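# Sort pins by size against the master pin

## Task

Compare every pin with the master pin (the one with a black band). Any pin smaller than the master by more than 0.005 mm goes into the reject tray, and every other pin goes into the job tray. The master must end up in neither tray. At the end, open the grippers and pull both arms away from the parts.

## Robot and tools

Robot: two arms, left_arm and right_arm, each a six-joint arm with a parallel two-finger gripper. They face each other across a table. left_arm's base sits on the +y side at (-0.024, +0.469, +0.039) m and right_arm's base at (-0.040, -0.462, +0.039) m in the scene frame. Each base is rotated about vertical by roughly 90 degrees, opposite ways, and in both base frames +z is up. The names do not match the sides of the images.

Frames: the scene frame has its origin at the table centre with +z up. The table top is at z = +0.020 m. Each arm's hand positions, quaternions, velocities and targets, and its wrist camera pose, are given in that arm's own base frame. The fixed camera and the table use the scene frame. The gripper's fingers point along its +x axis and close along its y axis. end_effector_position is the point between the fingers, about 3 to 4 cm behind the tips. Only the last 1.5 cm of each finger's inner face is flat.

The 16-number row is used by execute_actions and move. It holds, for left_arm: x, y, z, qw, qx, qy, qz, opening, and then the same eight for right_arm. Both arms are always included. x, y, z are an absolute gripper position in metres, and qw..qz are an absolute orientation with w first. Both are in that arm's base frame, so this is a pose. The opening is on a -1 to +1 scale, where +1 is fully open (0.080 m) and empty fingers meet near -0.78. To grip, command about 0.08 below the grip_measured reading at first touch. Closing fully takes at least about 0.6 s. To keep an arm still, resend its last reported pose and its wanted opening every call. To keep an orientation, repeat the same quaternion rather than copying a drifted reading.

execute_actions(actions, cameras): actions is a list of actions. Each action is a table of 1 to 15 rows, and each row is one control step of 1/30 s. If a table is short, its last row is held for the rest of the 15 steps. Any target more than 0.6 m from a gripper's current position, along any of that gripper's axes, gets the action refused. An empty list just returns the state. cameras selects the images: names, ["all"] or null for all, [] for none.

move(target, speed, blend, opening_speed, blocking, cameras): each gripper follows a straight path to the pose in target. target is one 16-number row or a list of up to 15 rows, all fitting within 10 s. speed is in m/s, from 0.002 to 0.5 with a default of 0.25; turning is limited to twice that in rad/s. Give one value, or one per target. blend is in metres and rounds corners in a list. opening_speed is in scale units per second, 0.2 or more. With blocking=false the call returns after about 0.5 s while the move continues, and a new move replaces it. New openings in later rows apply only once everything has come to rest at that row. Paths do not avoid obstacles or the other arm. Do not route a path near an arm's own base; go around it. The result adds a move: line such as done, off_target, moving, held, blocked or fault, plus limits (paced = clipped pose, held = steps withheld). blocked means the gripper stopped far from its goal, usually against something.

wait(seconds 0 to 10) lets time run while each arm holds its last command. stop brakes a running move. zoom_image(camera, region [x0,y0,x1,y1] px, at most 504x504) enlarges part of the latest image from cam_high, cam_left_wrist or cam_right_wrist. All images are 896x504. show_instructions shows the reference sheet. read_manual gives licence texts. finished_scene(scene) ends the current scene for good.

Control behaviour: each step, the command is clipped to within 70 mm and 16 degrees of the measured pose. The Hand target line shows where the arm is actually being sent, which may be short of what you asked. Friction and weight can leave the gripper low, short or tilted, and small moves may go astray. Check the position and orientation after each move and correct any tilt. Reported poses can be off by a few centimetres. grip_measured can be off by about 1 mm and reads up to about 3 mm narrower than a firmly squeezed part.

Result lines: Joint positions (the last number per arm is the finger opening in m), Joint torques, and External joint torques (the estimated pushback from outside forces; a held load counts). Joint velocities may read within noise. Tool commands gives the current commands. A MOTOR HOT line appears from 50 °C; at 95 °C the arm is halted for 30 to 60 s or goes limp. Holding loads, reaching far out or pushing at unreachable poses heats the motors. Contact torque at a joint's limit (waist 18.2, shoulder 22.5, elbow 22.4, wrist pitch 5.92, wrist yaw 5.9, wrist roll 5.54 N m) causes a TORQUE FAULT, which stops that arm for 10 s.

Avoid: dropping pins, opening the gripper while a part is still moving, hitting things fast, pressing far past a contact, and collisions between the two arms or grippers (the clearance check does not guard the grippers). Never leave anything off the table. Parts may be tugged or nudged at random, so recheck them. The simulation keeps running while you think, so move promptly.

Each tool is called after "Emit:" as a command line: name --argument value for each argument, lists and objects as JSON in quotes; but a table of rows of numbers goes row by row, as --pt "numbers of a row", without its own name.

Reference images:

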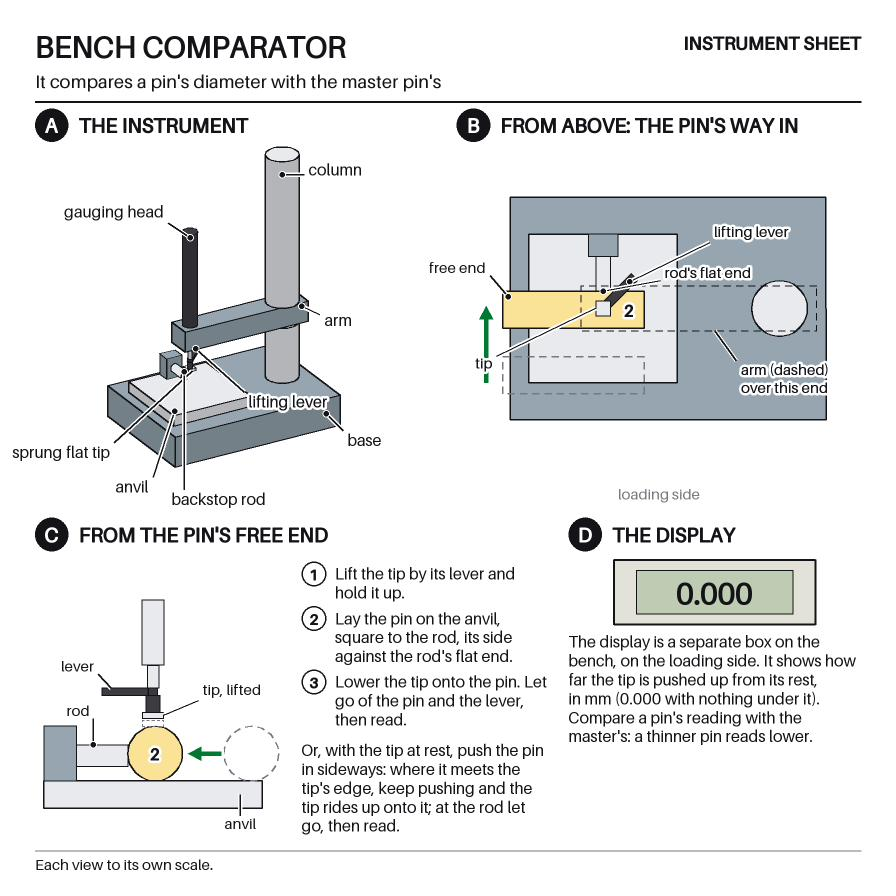

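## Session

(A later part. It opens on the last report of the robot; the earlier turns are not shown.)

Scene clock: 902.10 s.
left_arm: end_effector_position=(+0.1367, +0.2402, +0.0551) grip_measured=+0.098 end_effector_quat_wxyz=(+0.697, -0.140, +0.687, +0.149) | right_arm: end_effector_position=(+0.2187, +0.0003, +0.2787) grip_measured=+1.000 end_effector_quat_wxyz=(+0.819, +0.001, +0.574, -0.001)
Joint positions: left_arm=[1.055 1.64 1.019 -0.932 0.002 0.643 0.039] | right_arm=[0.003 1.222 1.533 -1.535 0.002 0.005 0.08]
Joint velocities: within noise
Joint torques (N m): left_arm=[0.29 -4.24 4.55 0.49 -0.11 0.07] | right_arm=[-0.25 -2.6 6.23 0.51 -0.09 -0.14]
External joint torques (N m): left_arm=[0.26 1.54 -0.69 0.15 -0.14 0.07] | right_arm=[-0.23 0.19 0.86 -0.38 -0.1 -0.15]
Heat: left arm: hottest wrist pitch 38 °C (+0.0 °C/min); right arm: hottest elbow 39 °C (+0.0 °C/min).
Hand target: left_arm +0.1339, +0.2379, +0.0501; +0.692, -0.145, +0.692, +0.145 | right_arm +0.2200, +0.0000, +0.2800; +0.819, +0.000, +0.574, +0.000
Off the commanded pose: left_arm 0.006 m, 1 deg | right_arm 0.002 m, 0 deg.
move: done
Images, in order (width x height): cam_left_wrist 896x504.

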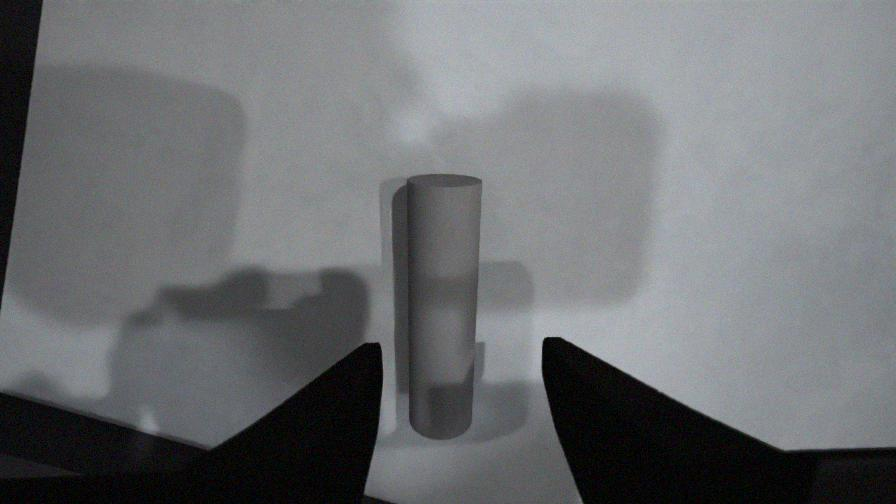

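Emit:
move --pt "0.1325 0.241 0.0225 0.6922 -0.1446 0.6922 0.1446 0.0 0.22 0.0 0.28 0.8192 0 0.5736 0 1" --pt "0.1325 0.241 0.0225 0.6922 -0.1446 0.6922 0.1446 -0.55 0.22 0.0 0.28 0.8192 0 0.5736 0 1" --pt "0.145 0.235 0.07 0.6922 -0.1446 0.6922 0.1446 -0.55 0.22 0.0 0.28 0.8192 0 0.5736 0 1" --pt "0.285 0.050 0.06 0.6903 0.1530 0.6903 -0.1530 -0.55 0.22 0.0 0.28 0.8192 0 0.5736 0 1" --pt "0.284 0.050 0.0235 0.6903 0.1530 0.6903 -0.1530 -0.55 0.22 0.0 0.28 0.8192 0 0.5736 0 1" --speed '[0.08,0.05,0.1,0.2,0.06]' --blend '[0,0,0.02,0,0]' --opening_speed 0.8 --cameras '["cam_left_wrist"]'

Scene clock: 918.67 s.
left_arm: end_effector_position=(+0.2871, +0.0510, +0.0283) grip_measured=-0.408 end_effector_quat_wxyz=(+0.696, +0.153, +0.686, -0.150) | right_arm: end_effector_position=(+0.2187, +0.0003, +0.2787) grip_measured=+1.000 end_effector_quat_wxyz=(+0.819, +0.001, +0.574, -0.001)
Joint positions: left_arm=[0.177 1.742 1.019 -0.833 0.002 0.608 0.017] | right_arm=[0.003 1.222 1.533 -1.535 0.002 0.005 0.08]
Joint velocities: within noise
Joint torques (N m): left_arm=[-0.26 -4.83 4.29 0.58 -0.07 0.06] | right_arm=[-0.28 -2.59 6.26 0.5 -0.09 -0.15]
External joint torques (N m): left_arm=[-0.26 1.46 -0.72 0.23 -0.09 0.06] | right_arm=[-0.26 0.15 0.86 -0.41 -0.1 -0.15]
Heat: left arm: hottest wrist pitch 37 °C (-2.0 °C/min); right arm: hottest elbow 39 °C (+0.0 °C/min).
Hand target: left_arm +0.2839, +0.0500, +0.0235; +0.690, +0.153, +0.690, -0.153 | right_arm +0.2200, +0.0000, +0.2800; +0.819, +0.000, +0.574, +0.000
Off the commanded pose: left_arm 0.006 m, 1 deg | right_arm 0.002 m, 0 deg.
move: done
Images, in order (width x height): cam_left_wrist 896x504.

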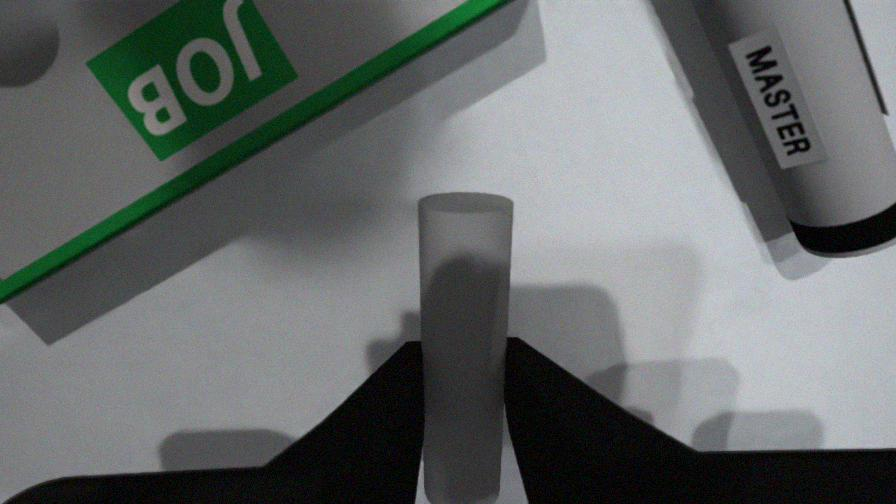

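Emit:
move --pt "0.284 0.050 0.0225 0.6903 0.1530 0.6903 -0.1530 -0.55 0.22 0.0 0.28 0.8192 0 0.5736 0 1" --pt "0.2845 0.050 0.0245 0.6903 0.1530 0.6903 -0.1530 -0.31 0.22 0.0 0.28 0.8192 0 0.5736 0 1" --speed '[0.04,0.04]' --opening_speed 0.2 --cameras '[]'

Emit:
wait --seconds 1.0 --cameras '[]'

Emit:
move --pt "0.2845 0.050 0.0245 0.6903 0.1530 0.6903 -0.1530 0.0 0.22 0.0 0.28 0.8192 0 0.5736 0 1" --pt "0.2855 0.050 0.09 0.6903 0.1530 0.6903 -0.1530 0.0 0.22 0.0 0.28 0.8192 0 0.5736 0 1" --pt "0.248 0.067 0.06 0.8885 0.0896 0.4041 -0.1970 0.0 0.22 0.0 0.28 0.8192 0 0.5736 0 1" --speed '[0.04,0.15,0.15]' --opening_speed 0.3 --cameras '["cam_left_wrist"]'

Scene clock: 934.43 s.
left_arm: end_effector_position=(+0.2872, +0.0510, +0.0282) grip_measured=-0.314 end_effector_quat_wxyz=(+0.696, +0.153, +0.685, -0.150) | right_arm: end_effector_position=(+0.2187, +0.0003, +0.2787) grip_measured=+1.000 end_effector_quat_wxyz=(+0.819, +0.001, +0.574, -0.001)
Joint positions: left_arm=[0.177 1.742 1.018 -0.831 0.002 0.608 0.021] | right_arm=[0.003 1.222 1.533 -1.535 0.002 0.005 0.08]
Joint velocities: within noise
Joint torques (N m): left_arm=[-0.27 -4.77 4.95 0.21 -0.08 0.06] | right_arm=[-0.27 -2.58 6.27 0.5 -0.1 -0.15]
External joint torques (N m): left_arm=[-0.28 1.54 -0.06 -0.13 -0.11 0.06] | right_arm=[-0.28 0.17 0.89 -0.4 -0.1 -0.15]
Heat: left arm: hottest wrist pitch 37 °C (-3.0 °C/min); right arm: hottest elbow 39 °C (+0.0 °C/min).
Hand target: left_arm +0.2845, +0.0500, +0.0245; +0.690, +0.153, +0.690, -0.153 | right_arm +0.2200, +0.0000, +0.2800; +0.819, +0.000, +0.574, +0.000
Off the commanded pose: left_arm 0.005 m, 1 deg | right_arm 0.002 m, 0 deg.
move: done
No camera images: "cameras" was empty.

Scene clock: 935.43 s.
left_arm: end_effector_position=(+0.2872, +0.0510, +0.0282) grip_measured=-0.312 end_effector_quat_wxyz=(+0.696, +0.153, +0.685, -0.150) | right_arm: end_effector_position=(+0.2187, +0.0003, +0.2787) grip_measured=+1.000 end_effector_quat_wxyz=(+0.819, +0.001, +0.574, -0.001)
Joint positions: left_arm=[0.177 1.742 1.018 -0.831 0.002 0.608 0.021] | right_arm=[0.003 1.222 1.533 -1.535 0.002 0.005 0.08]
Joint velocities: within noise
Joint torques (N m): left_arm=[-0.25 -4.79 4.89 0.21 -0.07 0.06] | right_arm=[-0.28 -2.57 6.22 0.51 -0.1 -0.13]
External joint torques (N m): left_arm=[-0.26 1.52 -0.17 -0.16 -0.09 0.06] | right_arm=[-0.28 0.28 0.8 -0.39 -0.1 -0.13]
Heat: left arm: hottest wrist pitch 37 °C (-3.0 °C/min); right arm: hottest elbow 39 °C (+0.0 °C/min).
Hand target: left_arm +0.2845, +0.0500, +0.0245; +0.690, +0.153, +0.690, -0.153 | right_arm +0.2200, +0.0000, +0.2800; +0.819, +0.000, +0.574, +0.000
Tool commands: left_gripper/opening=-0.31 right_gripper/opening=+1.0
Off the commanded pose: left_arm 0.005 m, 1 deg | right_arm 0.002 m, 0 deg.
wait: 1.00 s; at rest by 0.17 s
No camera images: "cameras" was empty.

Scene clock: 940.17 s.
left_arm: end_effector_position=(+0.2503, +0.0683, +0.0611) grip_measured=-0.002 end_effector_quat_wxyz=(+0.888, +0.090, +0.406, -0.196) | right_arm: end_effector_position=(+0.2187, +0.0003, +0.2787) grip_measured=+1.000 end_effector_quat_wxyz=(+0.819, +0.001, +0.574, -0.001)
Joint positions: left_arm=[0.599 1.285 0.549 -0.417 0.597 0.904 0.035] | right_arm=[0.003 1.222 1.533 -1.535 0.002 0.005 0.08]
Joint velocities: within noise
Joint torques (N m): left_arm=[0.3 -4.16 4.71 1.1 0.51 0.09] | right_arm=[-0.27 -2.6 6.25 0.51 -0.09 -0.14]
External joint torques (N m): left_arm=[0.29 -0.7 -0.87 0.18 0.16 0.09] | right_arm=[-0.28 0.21 0.82 -0.4 -0.09 -0.14]
Heat: left arm: hottest wrist pitch 37 °C (-3.0 °C/min); right arm: hottest elbow 39 °C (+0.0 °C/min).
Hand target: left_arm +0.2480, +0.0670, +0.0600; +0.889, +0.090, +0.404, -0.197 | right_arm +0.2200, +0.0000, +0.2800; +0.819, +0.000, +0.574, +0.000
Off the commanded pose: left_arm 0.003 m, 0 deg | right_arm 0.002 m, 0 deg.
move: done
Images, in order (width x height): cam_left_wrist 896x504.

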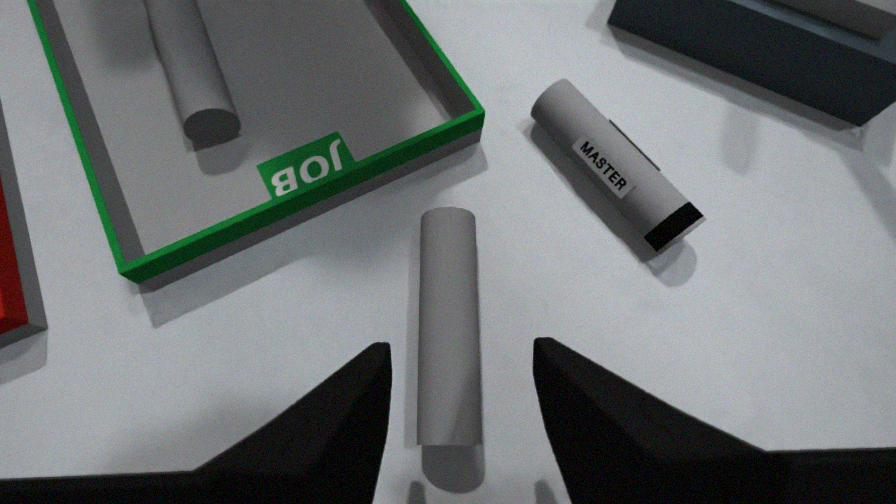

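Emit:
move --pt "0.247 0.0668 0.0195 0.8885 0.0896 0.4041 -0.1970 0.0 0.22 0.0 0.28 0.8192 0 0.5736 0 1" --pt "0.247 0.0668 0.0195 0.8885 0.0896 0.4041 -0.1970 -0.55 0.22 0.0 0.28 0.8192 0 0.5736 0 1" --pt "0.242 0.067 0.12 0.8885 0.0896 0.4041 -0.1970 -0.55 0.22 0.0 0.28 0.8192 0 0.5736 0 1" --pt "0.261 -0.060 0.11 0.8067 0.1918 0.3668 -0.4217 -0.55 0.22 0.0 0.28 0.8192 0 0.5736 0 1" --pt "0.3190 -0.128 0.0745 0.8067 0.1918 0.3668 -0.4217 -0.55 0.22 0.0 0.28 0.8192 0 0.5736 0 1" --speed '[0.08,0.04,0.15,0.2,0.1]' --blend '[0,0,0.02,0.0,0]' --opening_speed 0.8 --cameras '["cam_left_wrist"]'

Emit:
move --pt "0.3150 -0.1285 0.0640 0.8067 0.1918 0.3668 -0.4217 -0.55 0.22 0.0 0.28 0.8192 0 0.5736 0 1" --pt "0.3410 -0.1105 0.0640 0.8067 0.1918 0.3668 -0.4217 -0.55 0.22 0.0 0.28 0.8192 0 0.5736 0 1" --speed '[0.03,0.03]' --cameras '["cam_left_wrist"]'

Scene clock: 961.53 s.
left_arm: end_effector_position=(+0.3126, -0.1259, +0.0697) grip_measured=-0.409 end_effector_quat_wxyz=(+0.803, +0.190, +0.375, -0.422) | right_arm: end_effector_position=(+0.2187, +0.0003, +0.2787) grip_measured=+1.000 end_effector_quat_wxyz=(+0.819, +0.001, +0.574, -0.001)
Joint positions: left_arm=[-0.173 1.526 0.77 -0.281 0.485 0.65 0.017] | right_arm=[0.003 1.222 1.533 -1.535 0.002 0.005 0.08]
Joint velocities: within noise
Joint torques (N m): left_arm=[-0.29 -4.17 8.71 1.47 0.24 -0.11] | right_arm=[-0.29 -2.65 6.31 0.5 -0.09 -0.15]
External joint torques (N m): left_arm=[-0.27 1.1 3.15 0.43 -0.04 -0.11] | right_arm=[-0.27 0.14 0.89 -0.41 -0.09 -0.15]
Heat: left arm: hottest wrist pitch 38 °C (+0.0 °C/min); right arm: hottest elbow 39 °C (+0.0 °C/min).
Hand target: left_arm +0.3188, -0.1280, +0.0746; +0.807, +0.192, +0.367, -0.422 | right_arm +0.2200, +0.0000, +0.2800; +0.819, +0.000, +0.574, +0.000
Off the commanded pose: left_arm 0.008 m, 1 deg | right_arm 0.002 m, 0 deg.
move: done
Images, in order (width x height): cam_left_wrist 896x504.

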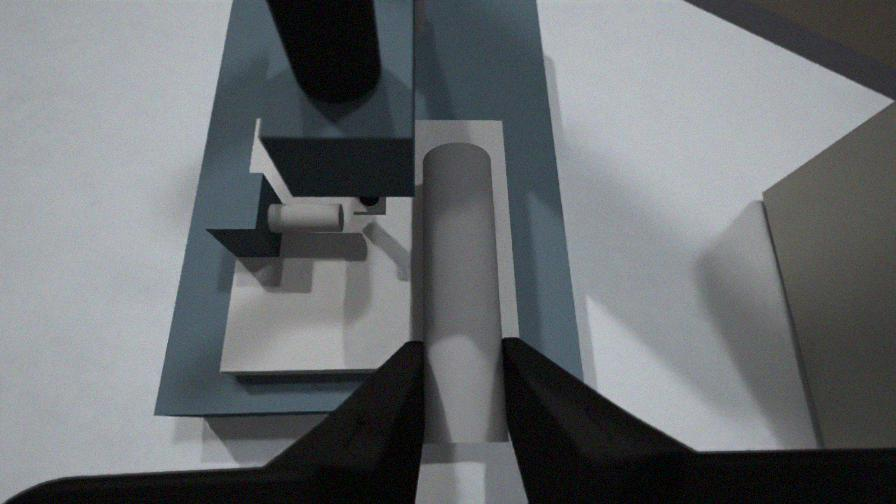

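Scene clock: 963.30 s.
left_arm: end_effector_position=(+0.3352, -0.1155, +0.0665) grip_measured=-0.409 end_effector_quat_wxyz=(+0.805, +0.189, +0.362, -0.431) | right_arm: end_effector_position=(+0.2187, +0.0003, +0.2787) grip_measured=+1.000 end_effector_quat_wxyz=(+0.819, +0.001, +0.574, -0.001)
Joint positions: left_arm=[-0.113 1.616 0.836 -0.271 0.537 0.718 0.017] | right_arm=[0.003 1.222 1.533 -1.535 0.002 0.005 0.08]
Joint velocities: within noise
Joint torques (N m): left_arm=[1 -3.55 7.81 1.21 -0.21 0.04] | right_arm=[-0.35 -2.58 6.26 0.51 -0.1 -0.14]
External joint torques (N m): left_arm=[1.02 2.41 2.16 0.14 -0.51 0.04] | right_arm=[-0.35 0.22 0.86 -0.39 -0.1 -0.14]
Heat: left arm: hottest wrist pitch 38 °C (+0.0 °C/min); right arm: hottest elbow 39 °C (+0.0 °C/min).
Hand target: left_arm +0.3408, -0.1104, +0.0641; +0.807, +0.192, +0.367, -0.422 | right_arm +0.2200, +0.0000, +0.2800; +0.819, +0.000, +0.574, +0.000
Off the commanded pose: left_arm 0.008 m, 1 deg | right_arm 0.002 m, 0 deg.
move: done
Images, in order (width x height): cam_left_wrist 896x504.

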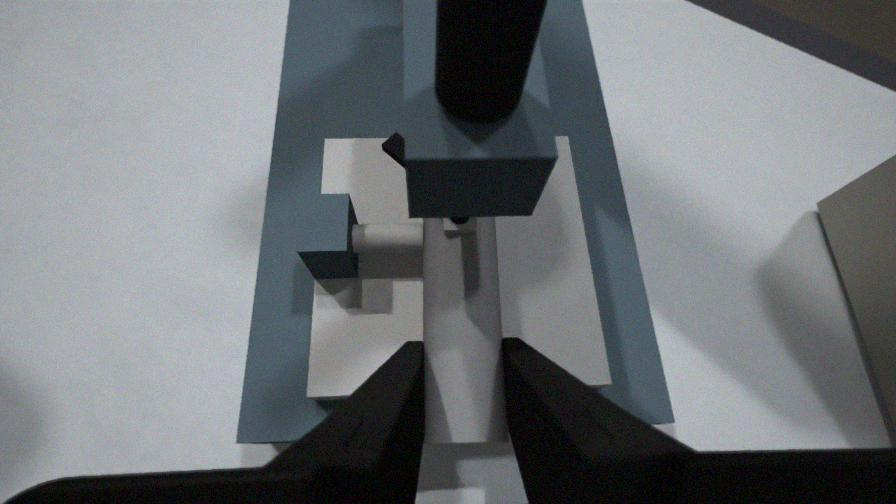

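Emit:
move --pt "0.3389 -0.1143 0.0665 0.8067 0.1918 0.3668 -0.4217 0.0 0.22 0.0 0.28 0.8192 0 0.5736 0 1" --pt "0.306 -0.072 0.126 0.8067 0.1918 0.3668 -0.4217 0.0 0.22 0.0 0.28 0.8192 0 0.5736 0 1" --pt "0.20 -0.08 0.18 0.7190 0.2573 0.3353 -0.5518 0.0 0.22 0.0 0.28 0.8192 0 0.5736 0 1" --speed '[0.02,0.1,0.2]' --blend '[0,0.02,0]' --opening_speed 0.4 --cameras '["cam_left_wrist","cam_high"]'

Emit:
zoom_image --camera "cam_left_wrist" --region '[510, 80, 650, 170]'

Emit:
zoom_image --camera "cam_left_wrist" --region '[60, 130, 330, 350]'

Scene clock: 977.23 s.
left_arm: end_effector_position=(+0.1981, -0.0802, +0.1742) grip_measured=-0.002 end_effector_quat_wxyz=(+0.715, +0.252, +0.344, -0.554) | right_arm: end_effector_position=(+0.2187, +0.0003, +0.2787) grip_measured=+1.000 end_effector_quat_wxyz=(+0.819, +0.001, +0.574, -0.001)
Joint positions: left_arm=[0.073 1.162 0.968 -1.243 0.679 1.328 0.035] | right_arm=[0.003 1.222 1.533 -1.535 0.002 0.005 0.08]
Joint velocities: within noise
Joint torques (N m): left_arm=[0.27 -3.33 8.4 0.36 0.61 0.09] | right_arm=[-0.3 -2.57 6.24 0.51 -0.1 -0.14]
External joint torques (N m): left_arm=[0.27 -0.58 2.69 -0.13 0.18 0.09] | right_arm=[-0.29 0.28 0.82 -0.39 -0.1 -0.14]
Heat: left arm: hottest wrist pitch 38 °C (+1.0 °C/min); right arm: hottest elbow 39 °C (+0.0 °C/min).
Hand target: left_arm +0.1999, -0.0800, +0.1800; +0.719, +0.257, +0.335, -0.552 | right_arm +0.2200, +0.0000, +0.2800; +0.819, +0.000, +0.574, +0.000
Off the commanded pose: left_arm 0.006 m, 1 deg | right_arm 0.002 m, 0 deg.
move: done
Images, in order (width x height): cam_high 896x504, cam_left_wrist 896x504.

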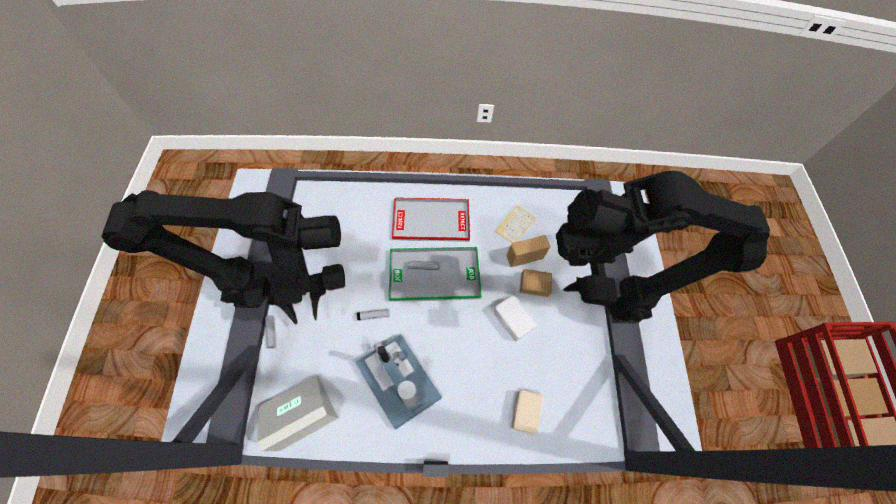

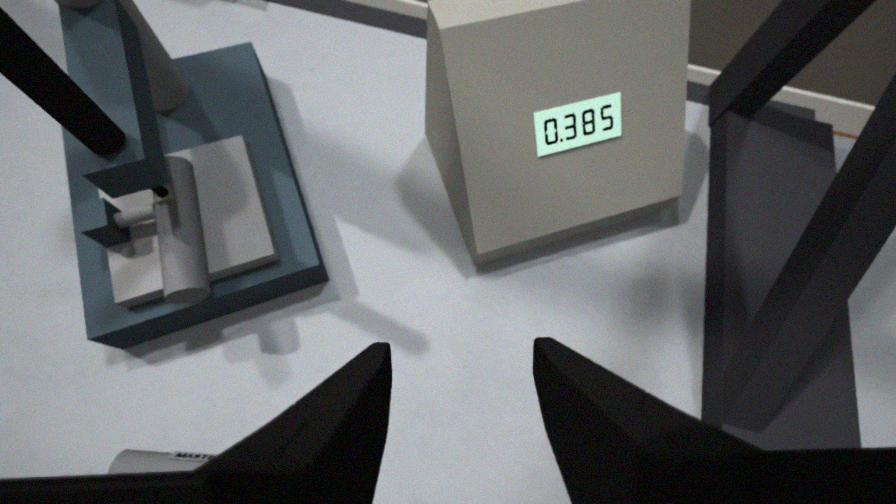

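Scaled by 3.600 from the camera's 896x504 image, which has a finer 1280x720 frame.

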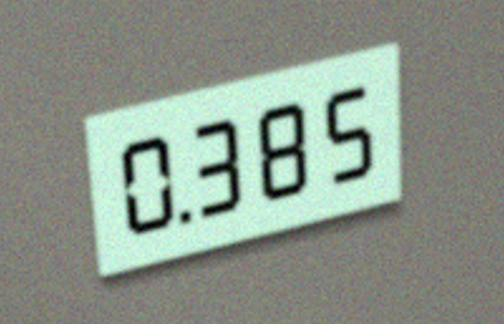

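Scaled by 1.867 from the camera's 896x504 image, which has a finer 1280x720 frame.

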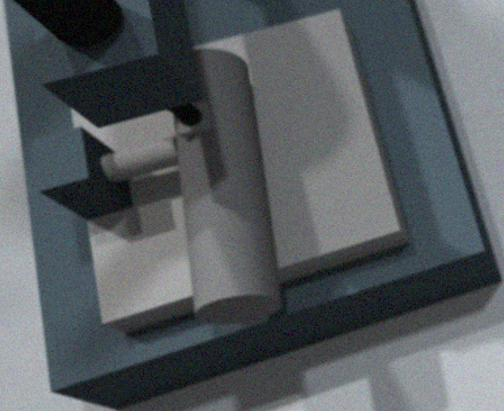

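Emit:
move --pt "0.303 -0.073 0.124 0.8067 0.1918 0.3668 -0.4217 0.0 0.22 0.0 0.28 0.8192 0 0.5736 0 1" --pt "0.3335 -0.1175 0.0605 0.8067 0.1918 0.3668 -0.4217 0.0 0.22 0.0 0.28 0.8192 0 0.5736 0 1" --pt "0.3335 -0.1175 0.0605 0.8067 0.1918 0.3668 -0.4217 -0.55 0.22 0.0 0.28 0.8192 0 0.5736 0 1" --speed '[0.2,0.08,0.05]' --blend '[0.01,0,0]' --opening_speed 0.8 --cameras '["cam_left_wrist"]'

Emit:
move --pt "0.315 -0.130 0.0635 0.8067 0.1918 0.3668 -0.4217 -0.55 0.22 0.0 0.28 0.8192 0 0.5736 0 1" --pt "0.291 -0.092 0.11 0.8067 0.1918 0.3668 -0.4217 -0.55 0.22 0.0 0.28 0.8192 0 0.5736 0 1" --pt "0.31 0.06 0.14 0.8554 0.1416 0.3889 -0.3113 -0.55 0.22 0.0 0.28 0.8192 0 0.5736 0 1" --pt "0.390 0.222 0.075 0.9083 -0.0358 0.4093 0.0796 -0.55 0.22 0.0 0.28 0.8192 0 0.5736 0 1" --speed '[0.05,0.15,0.2,0.2]' --blend '[0.005,0.02,0.03,0]' --cameras '["cam_left_wrist"]'

Scene clock: 997.03 s.
left_arm: end_effector_position=(+0.3359, -0.1182, +0.0666) grip_measured=-0.403 end_effector_quat_wxyz=(+0.809, +0.194, +0.359, -0.423) | right_arm: end_effector_position=(+0.2187, +0.0003, +0.2787) grip_measured=+1.000 end_effector_quat_wxyz=(+0.819, +0.001, +0.574, -0.001)
Joint positions: left_arm=[-0.13 1.606 0.821 -0.24 0.512 0.695 0.017] | right_arm=[0.003 1.222 1.533 -1.535 0.002 0.005 0.08]
Joint velocities: within noise
Joint torques (N m): left_arm=[-0.07 -4.33 5.06 1.38 0.1 -0.11] | right_arm=[-0.29 -2.62 6.22 0.5 -0.1 -0.14]
External joint torques (N m): left_arm=[-0.06 1.59 -0.57 0.29 -0.19 -0.11] | right_arm=[-0.32 0.14 0.85 -0.39 -0.09 -0.14]
Heat: left arm: hottest wrist pitch 38 °C (+1.0 °C/min); right arm: hottest elbow 39 °C (+0.0 °C/min).
Hand target: left_arm +0.3334, -0.1175, +0.0605; +0.807, +0.192, +0.367, -0.422 | right_arm +0.2200, +0.0000, +0.2800; +0.819, +0.000, +0.574, +0.000
Off the commanded pose: left_arm 0.007 m, 1 deg | right_arm 0.002 m, 0 deg.
move: done
Images, in order (width x height): cam_left_wrist 896x504.

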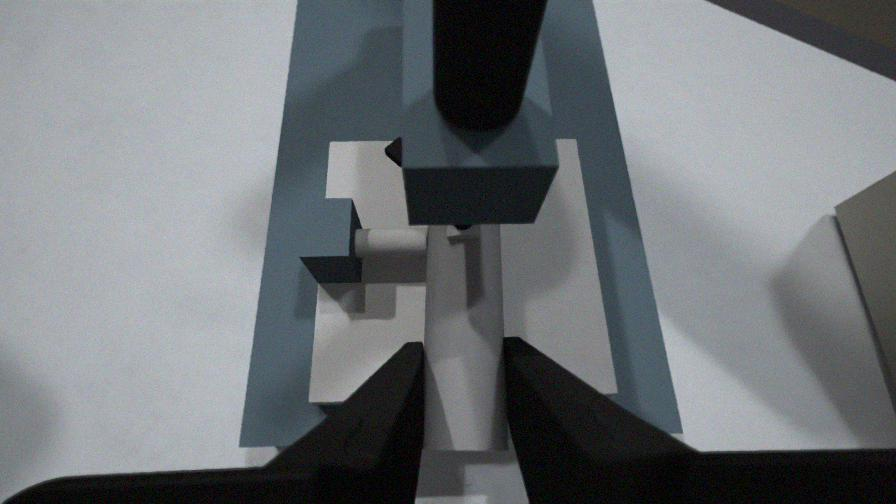

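Scene clock: 1001.33 s.
left_arm: end_effector_position=(+0.3838, +0.2168, +0.0685) grip_measured=-0.402 end_effector_quat_wxyz=(+0.904, -0.040, +0.419, +0.076) | right_arm: end_effector_position=(+0.2187, +0.0003, +0.2787) grip_measured=+1.000 end_effector_quat_wxyz=(+0.819, +0.001, +0.574, -0.001)
Joint positions: left_arm=[0.61 1.835 1.094 -0.179 0.284 0.339 0.017] | right_arm=[0.003 1.222 1.533 -1.535 0.002 0.005 0.08]
Joint velocities: within noise
Joint torques (N m): left_arm=[0.11 -6.5 9.38 1.76 0.11 -0.09] | right_arm=[-0.3 -2.59 6.26 0.5 -0.1 -0.15]
External joint torques (N m): left_arm=[0.1 1.4 3.42 0.49 -0.04 -0.1] | right_arm=[-0.3 0.2 0.85 -0.4 -0.1 -0.15]
Heat: left arm: hottest wrist pitch 38 °C (+1.0 °C/min); right arm: hottest elbow 39 °C (+0.0 °C/min).
Hand target: left_arm +0.3897, +0.2219, +0.0750; +0.908, -0.036, +0.409, +0.080 | right_arm +0.2200, +0.0000, +0.2800; +0.819, +0.000, +0.574, +0.000
Off the commanded pose: left_arm 0.010 m, 1 deg | right_arm 0.002 m, 0 deg.
move: off_target (left_arm)
Images, in order (width x height): cam_left_wrist 896x504.

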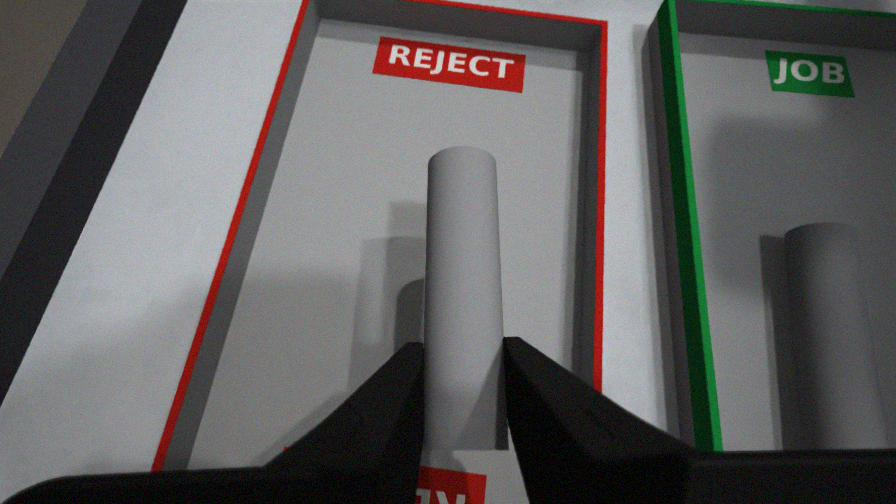

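Emit:
move --pt "0.392 0.240 0.045 0.9083 -0.0358 0.4093 0.0796 -0.55 0.22 0.0 0.28 0.8192 0 0.5736 0 1" --pt "0.390 0.240 0.0265 0.9083 -0.0358 0.4093 0.0796 -0.55 0.22 0.0 0.28 0.8192 0 0.5736 0 1" --speed '[0.1,0.05]' --cameras '["cam_left_wrist"]'

Scene clock: 1011.93 s.
left_arm: end_effector_position=(+0.3930, +0.2407, +0.0343) grip_measured=-0.402 end_effector_quat_wxyz=(+0.911, -0.032, +0.403, +0.081) | right_arm: end_effector_position=(+0.2187, +0.0003, +0.2787) grip_measured=+1.000 end_effector_quat_wxyz=(+0.819, +0.001, +0.574, -0.001)
Joint positions: left_arm=[0.648 1.967 1.095 -0.017 0.306 0.367 0.017] | right_arm=[0.003 1.222 1.533 -1.535 0.002 0.005 0.08]
Joint velocities: within noise
Joint torques (N m): left_arm=[0.28 -6.43 5 1.65 0.22 0.06] | right_arm=[-0.27 -2.57 6.29 0.51 -0.09 -0.15]
External joint torques (N m): left_arm=[0.23 1.97 -0.53 0.38 0.06 0.06] | right_arm=[-0.28 0.22 0.88 -0.39 -0.08 -0.15]
Heat: left arm: hottest wrist pitch 40 °C (+2.0 °C/min); right arm: hottest elbow 39 °C (+0.0 °C/min).
Hand target: left_arm +0.3899, +0.2398, +0.0265; +0.908, -0.036, +0.409, +0.079 | right_arm +0.2200, +0.0000, +0.2800; +0.819, +0.000, +0.574, +0.000
Off the commanded pose: left_arm 0.008 m, 1 deg | right_arm 0.002 m, 0 deg.
move: done
Images, in order (width x height): cam_left_wrist 896x504.

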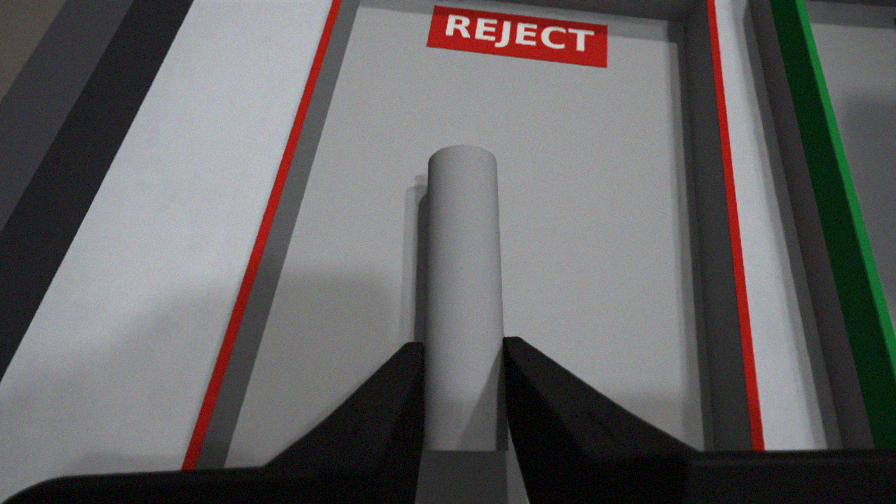

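Emit:
move --pt "0.390 0.240 0.0240 0.9083 -0.0358 0.4093 0.0796 -0.55 0.22 0.0 0.28 0.8192 0 0.5736 0 1" --pt "0.390 0.240 0.0250 0.9083 -0.0358 0.4093 0.0796 -0.31 0.22 0.0 0.28 0.8192 0 0.5736 0 1" --pt "0.390 0.240 0.0250 0.9083 -0.0358 0.4093 0.0796 -0.1 0.22 0.0 0.28 0.8192 0 0.5736 0 1" --pt "0.350 0.232 0.09 0.9083 -0.0358 0.4093 0.0796 -0.1 0.22 0.0 0.28 0.8192 0 0.5736 0 1" --speed '[0.04,0.04,0.04,0.12]' --opening_speed 0.25 --cameras '["cam_left_wrist"]'

Emit:
move --pt "0.23 0.03 0.15 0.70 0.15 0.66 -0.15 0.1 0.22 0.0 0.28 0.8192 0 0.5736 0 1" --pt "0.12 -0.08 0.13 0.5 0.5 0.5 -0.5 0.1 0.22 0.0 0.28 0.8192 0 0.5736 0 1" --speed '[0.2,0.2]' --cameras '["cam_left_wrist","cam_high"]'

Scene clock: 1035.57 s.
left_arm: end_effector_position=(+0.3530, +0.2336, +0.0891) grip_measured=-0.102 end_effector_quat_wxyz=(+0.908, -0.036, +0.410, +0.080) | right_arm: end_effector_position=(+0.2187, +0.0003, +0.2787) grip_measured=+1.000 end_effector_quat_wxyz=(+0.819, +0.001, +0.574, -0.001)
Joint positions: left_arm=[0.703 1.743 1.061 -0.237 0.338 0.412 0.03] | right_arm=[0.003 1.222 1.533 -1.535 0.002 0.005 0.08]
Joint velocities: within noise
Joint torques (N m): left_arm=[0.26 -8.12 5.26 1.21 0.28 0.08] | right_arm=[-0.25 -2.55 6.29 0.52 -0.1 -0.15]
External joint torques (N m): left_arm=[0.3 -0.85 -0.76 -0.03 0.09 0.07] | right_arm=[-0.26 0.24 0.93 -0.36 -0.1 -0.15]
Heat: left arm: hottest wrist pitch 43 °C (+5.0 °C/min); right arm: hottest elbow 39 °C (+0.0 °C/min).
Hand target: left_arm +0.3501, +0.2320, +0.0900; +0.908, -0.036, +0.409, +0.080 | right_arm +0.2200, +0.0000, +0.2800; +0.819, +0.000, +0.574, +0.000
Off the commanded pose: left_arm 0.004 m, 0 deg | right_arm 0.002 m, 0 deg.
move: done; target 2's new opening was sent with left_arm's hand 0.010 m and 1 deg from that target; target 3's new opening was sent with left_arm's hand 0.009 m and 1 deg from that target
Images, in order (width x height): cam_left_wrist 896x504.

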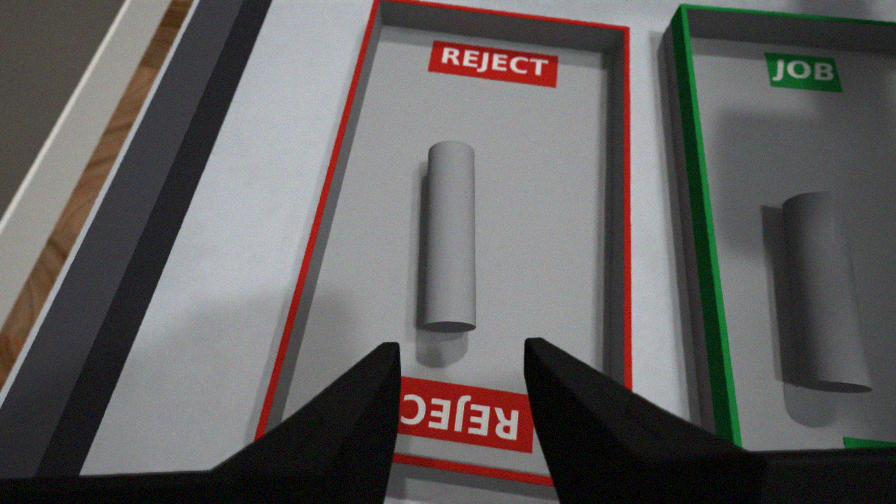

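Scene clock: 1041.23 s.
left_arm: end_effector_position=(+0.1227, -0.0817, +0.1323) grip_measured=+0.098 end_effector_quat_wxyz=(+0.504, +0.498, +0.498, -0.500) | right_arm: end_effector_position=(+0.2187, +0.0003, +0.2787) grip_measured=+1.000 end_effector_quat_wxyz=(+0.819, +0.001, +0.574, -0.001)
Joint positions: left_arm=[-0.584 1.073 0.892 -1.383 0.003 0.982 0.039] | right_arm=[0.003 1.222 1.533 -1.535 0.002 0.005 0.08]
Joint velocities: within noise
Joint torques (N m): left_arm=[-0.37 -2.6 4.76 0.17 -0.13 0] | right_arm=[-0.26 -2.52 6.26 0.5 -0.1 -0.15]
External joint torques (N m): left_arm=[-0.38 -0.59 -0.79 -0.14 -0.16 0] | right_arm=[-0.25 0.23 0.88 -0.4 -0.11 -0.15]
Heat: left arm: hottest wrist pitch 42 °C (+4.1 °C/min); right arm: hottest elbow 39 °C (+0.0 °C/min).
Hand target: left_arm +0.1201, -0.0800, +0.1300; +0.500, +0.500, +0.500, -0.500 | right_arm +0.2200, +0.0000, +0.2800; +0.819, +0.000, +0.574, +0.000
Off the commanded pose: left_arm 0.004 m, 1 deg | right_arm 0.002 m, 0 deg.
move: done
Images, in order (width x height): cam_high 896x504, cam_left_wrist 896x504.

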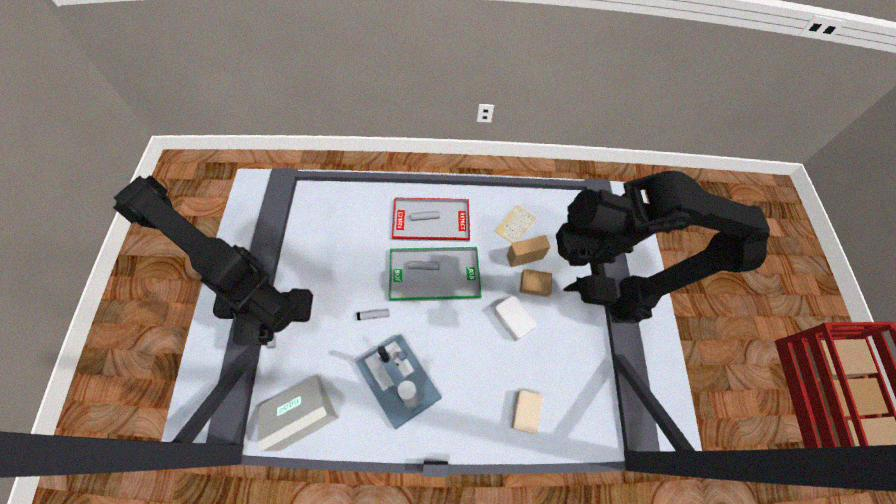

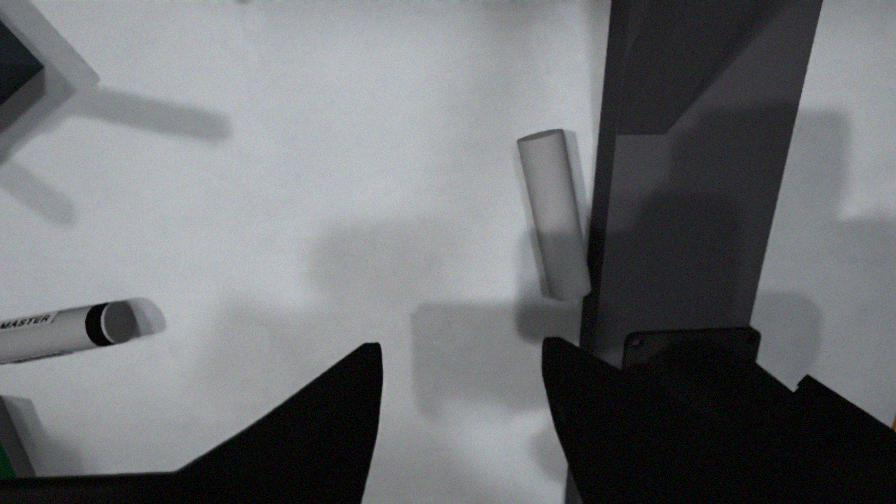

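Emit:
move --pt "0.080 -0.112 0.075 0.5553 0.4378 0.5553 -0.4378 -0.05 0.22 0.0 0.28 0.8192 0 0.5736 0 1" --speed '[0.12]' --cameras '["cam_left_wrist"]'

Scene clock: 1074.77 s.
left_arm: end_effector_position=(+0.0816, -0.1141, +0.0785) grip_measured=-0.048 end_effector_quat_wxyz=(+0.560, +0.435, +0.551, -0.440) | right_arm: end_effector_position=(+0.2187, +0.0003, +0.2787) grip_measured=+1.000 end_effector_quat_wxyz=(+0.819, +0.001, +0.574, -0.001)
Joint positions: left_arm=[-0.947 1.046 0.665 -1.177 0.003 0.388 0.033] | right_arm=[0.003 1.222 1.533 -1.535 0.002 0.005 0.08]
Joint velocities: within noise
Joint torques (N m): left_arm=[-0.26 -1.32 4.78 0.47 -0.13 -0.12] | right_arm=[-0.31 -2.56 6.22 0.52 -0.09 -0.14]
External joint torques (N m): left_arm=[-0.26 0.5 -0.8 0.11 -0.15 -0.12] | right_arm=[-0.32 0.26 0.79 -0.38 -0.09 -0.14]
Heat: left arm: hottest wrist pitch 38 °C (-3.0 °C/min); right arm: hottest elbow 39 °C (+0.0 °C/min).
Hand target: left_arm +0.0799, -0.1119, +0.0750; +0.555, +0.438, +0.555, -0.438 | right_arm +0.2200, +0.0000, +0.2800; +0.819, +0.000, +0.574, +0.000
Off the commanded pose: left_arm 0.004 m, 1 deg | right_arm 0.002 m, 0 deg.
move: done
Images, in order (width x height): cam_left_wrist 896x504.

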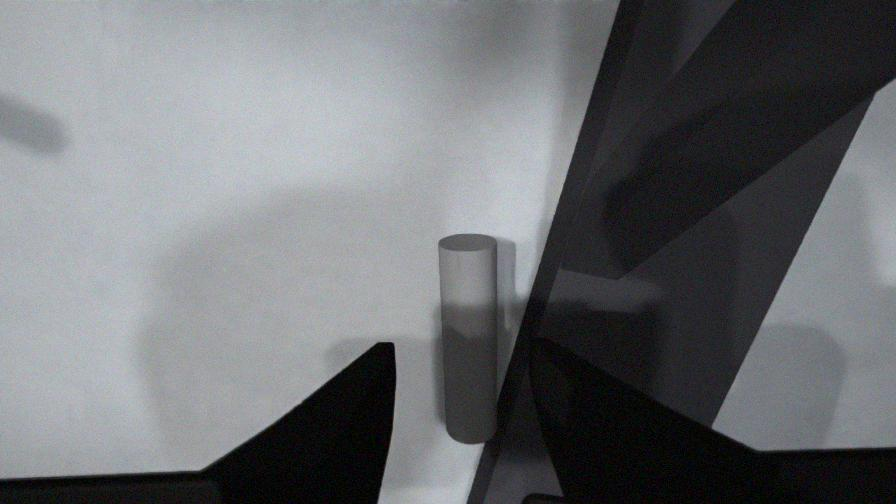

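Emit:
move --pt "0.0765 -0.119 0.06 0.5553 0.4378 0.5553 -0.4378 -0.2 0.22 0.0 0.28 0.8192 0 0.5736 0 1" --pt "0.0762 -0.119 0.042 0.5553 0.4378 0.5553 -0.4378 -0.2 0.22 0.0 0.28 0.8192 0 0.5736 0 1" --speed '[0.06,0.06]' --cameras '["cam_left_wrist"]'

Scene clock: 1139.50 s.
left_arm: end_effector_position=(+0.0781, -0.1217, +0.0457) grip_measured=-0.198 end_effector_quat_wxyz=(+0.560, +0.435, +0.551, -0.440) | right_arm: end_effector_position=(+0.2187, +0.0003, +0.2787) grip_measured=+1.000 end_effector_quat_wxyz=(+0.819, +0.001, +0.574, -0.001)
Joint positions: left_arm=[-0.998 1.101 0.559 -1.013 0.002 0.337 0.026] | right_arm=[0.003 1.222 1.533 -1.535 0.002 0.005 0.08]
Joint velocities: within noise
Joint torques (N m): left_arm=[-0.31 -1.22 4.55 0.48 -0.14 -0.1] | right_arm=[-0.33 -2.56 6.21 0.5 -0.1 -0.14]
External joint torques (N m): left_arm=[-0.3 0.82 -0.88 0.11 -0.16 -0.1] | right_arm=[-0.3 0.24 0.81 -0.39 -0.1 -0.15]
Heat: left arm: hottest wrist pitch 37 °C (-1.0 °C/min); right arm: hottest elbow 40 °C (+1.0 °C/min).
Hand target: left_arm +0.0762, -0.1189, +0.0421; +0.555, +0.438, +0.555, -0.438 | right_arm +0.2200, +0.0000, +0.2800; +0.819, +0.000, +0.574, +0.000
Off the commanded pose: left_arm 0.005 m, 1 deg | right_arm 0.002 m, 0 deg.
move: done
Images, in order (width x height): cam_left_wrist 896x504.

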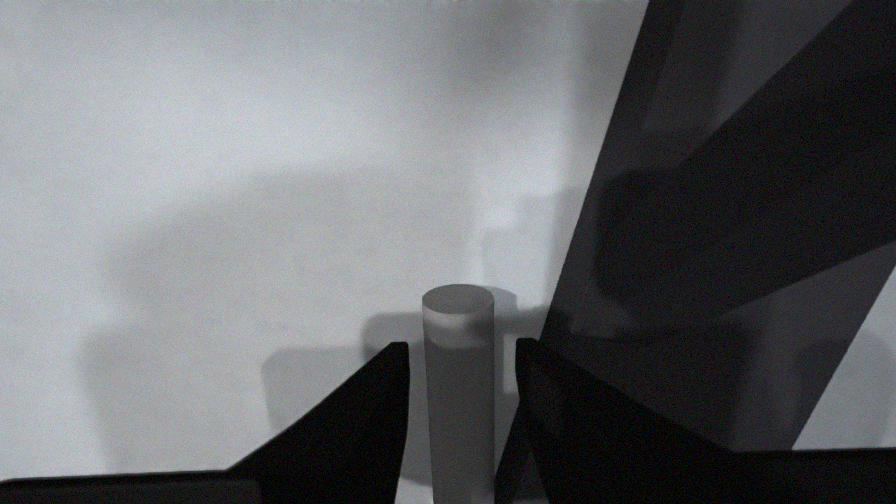

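Emit:
move --pt "0.0760 -0.119 0.025 0.5553 0.4378 0.5553 -0.4378 -0.2 0.22 0.0 0.28 0.8192 0 0.5736 0 1" --speed '[0.05]' --cameras '["cam_left_wrist"]'

Scene clock: 1147.27 s.
left_arm: end_effector_position=(+0.0781, -0.1220, +0.0285) grip_measured=-0.198 end_effector_quat_wxyz=(+0.560, +0.435, +0.551, -0.440) | right_arm: end_effector_position=(+0.2187, +0.0003, +0.2787) grip_measured=+1.000 end_effector_quat_wxyz=(+0.819, +0.001, +0.574, -0.001)
Joint positions: left_arm=[-0.999 1.134 0.503 -0.925 0.002 0.335 0.026] | right_arm=[0.003 1.222 1.533 -1.535 0.002 0.005 0.08]
Joint velocities: within noise
Joint torques (N m): left_arm=[-0.36 -1.27 4.39 0.48 -0.12 -0.1] | right_arm=[-0.26 -2.6 6.23 0.51 -0.1 -0.15]
External joint torques (N m): left_arm=[-0.36 0.84 -0.91 0.1 -0.14 -0.1] | right_arm=[-0.25 0.13 0.87 -0.38 -0.1 -0.15]
Heat: left arm: hottest wrist pitch 37 °C (+0.0 °C/min); right arm: hottest elbow 40 °C (+1.0 °C/min).
Hand target: left_arm +0.0760, -0.1190, +0.0251; +0.555, +0.438, +0.555, -0.438 | right_arm +0.2200, +0.0000, +0.2800; +0.819, +0.000, +0.574, +0.000
Off the commanded pose: left_arm 0.005 m, 1 deg | right_arm 0.002 m, 0 deg.
move: done
Images, in order (width x height): cam_left_wrist 896x504.

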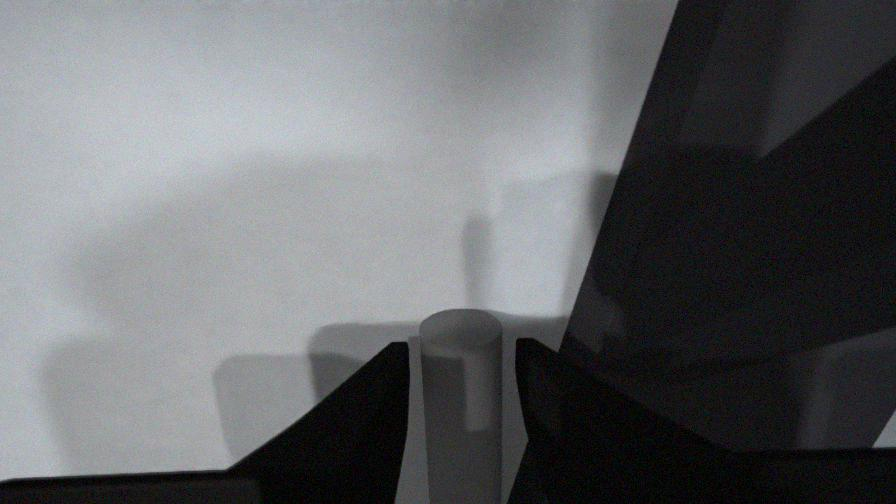

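Emit:
move --pt "0.0760 -0.119 0.025 0.5553 0.4378 0.5553 -0.4378 -0.55 0.22 0.0 0.28 0.8192 0 0.5736 0 1" --pt "0.108 -0.115 0.0255 0.5553 0.4378 0.5553 -0.4378 -0.55 0.22 0.0 0.28 0.8192 0 0.5736 0 1" --pt "0.108 -0.115 0.0255 0.5553 0.4378 0.5553 -0.4378 -0.31 0.22 0.0 0.28 0.8192 0 0.5736 0 1" --speed '[0.05,0.05,0.05]' --opening_speed 0.4 --cameras '["cam_left_wrist"]'

Scene clock: 1164.63 s.
left_arm: end_effector_position=(+0.1082, -0.1165, +0.0273) grip_measured=-0.313 end_effector_quat_wxyz=(+0.558, +0.436, +0.553, -0.439) | right_arm: end_effector_position=(+0.2187, +0.0003, +0.2787) grip_measured=+1.000 end_effector_quat_wxyz=(+0.819, +0.001, +0.574, -0.001)
Joint positions: left_arm=[-0.82 1.216 0.544 -0.891 0.003 0.516 0.021] | right_arm=[0.003 1.222 1.533 -1.535 0.002 0.005 0.08]
Joint velocities: within noise
Joint torques (N m): left_arm=[0.2 -1.69 5.25 0.46 -0.13 0.07] | right_arm=[-0.31 -2.59 6.25 0.49 -0.09 -0.15]
External joint torques (N m): left_arm=[0.2 0.85 0.16 0.14 -0.15 0.07] | right_arm=[-0.31 0.23 0.87 -0.38 -0.09 -0.15]
Heat: left arm: hottest wrist pitch 36 °C (-1.0 °C/min); right arm: hottest elbow 40 °C (+1.0 °C/min).
Hand target: left_arm +0.1080, -0.1149, +0.0255; +0.555, +0.438, +0.555, -0.438 | right_arm +0.2200, +0.0000, +0.2800; +0.819, +0.000, +0.574, +0.000
Off the commanded pose: left_arm 0.002 m, 0 deg | right_arm 0.002 m, 0 deg.
move: done
Images, in order (width x height): cam_left_wrist 896x504.

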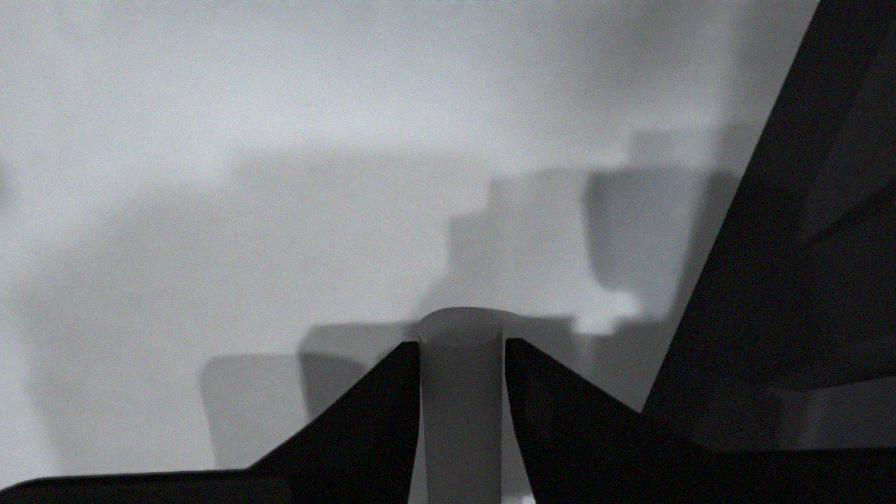

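Emit:
move --pt "0.108 -0.115 0.0255 0.5553 0.4378 0.5553 -0.4378 -0.1 0.22 0.0 0.28 0.8192 0 0.5736 0 1" --pt "0.102 -0.091 0.0265 0.5553 0.4378 0.5553 -0.4378 -0.1 0.22 0.0 0.28 0.8192 0 0.5736 0 1" --pt "0.102 -0.091 0.0265 0.5553 0.4378 0.5553 -0.4378 -0.55 0.22 0.0 0.28 0.8192 0 0.5736 0 1" --speed '[0.05,0.05,0.05]' --opening_speed 0.6 --cameras '["cam_left_wrist"]'

Scene clock: 1177.90 s.
left_arm: end_effector_position=(+0.1040, -0.0939, +0.0287) grip_measured=-0.416 end_effector_quat_wxyz=(+0.558, +0.437, +0.553, -0.439) | right_arm: end_effector_position=(+0.2187, +0.0003, +0.2787) grip_measured=+1.000 end_effector_quat_wxyz=(+0.819, +0.001, +0.574, -0.001)
Joint positions: left_arm=[-0.732 1.118 0.496 -0.942 0.002 0.604 0.016] | right_arm=[0.003 1.222 1.533 -1.535 0.002 0.005 0.08]
Joint velocities: within noise
Joint torques (N m): left_arm=[0.22 -2.34 4.43 0.29 -0.11 0.08] | right_arm=[-0.35 -2.57 6.26 0.51 -0.09 -0.13]
External joint torques (N m): left_arm=[0.21 -0.37 -0.81 -0.05 -0.13 0.08] | right_arm=[-0.34 0.23 0.87 -0.38 -0.09 -0.13]
Heat: left arm: hottest wrist pitch 36 °C (-1.0 °C/min); right arm: hottest elbow 40 °C (+0.0 °C/min).
Hand target: left_arm +0.1020, -0.0910, +0.0265; +0.555, +0.438, +0.555, -0.438 | right_arm +0.2200, +0.0000, +0.2800; +0.819, +0.000, +0.574, +0.000
Off the commanded pose: left_arm 0.004 m, 0 deg | right_arm 0.002 m, 0 deg.
move: done
Images, in order (width x height): cam_left_wrist 896x504.

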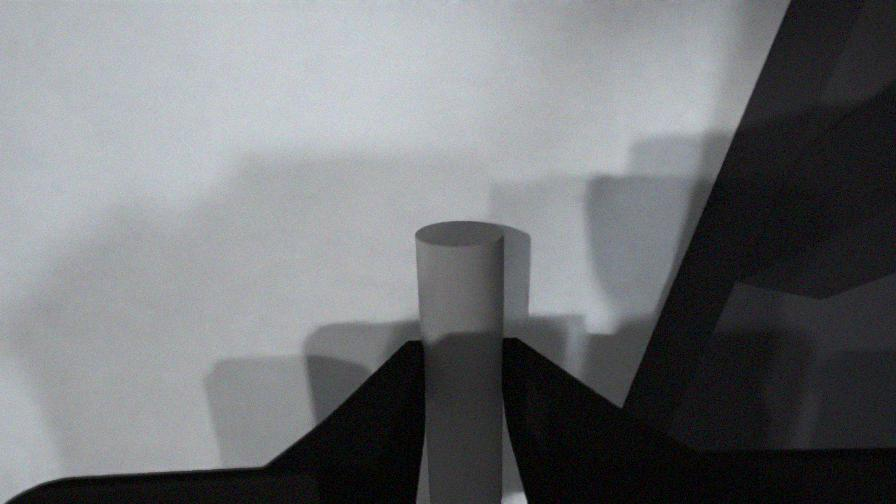

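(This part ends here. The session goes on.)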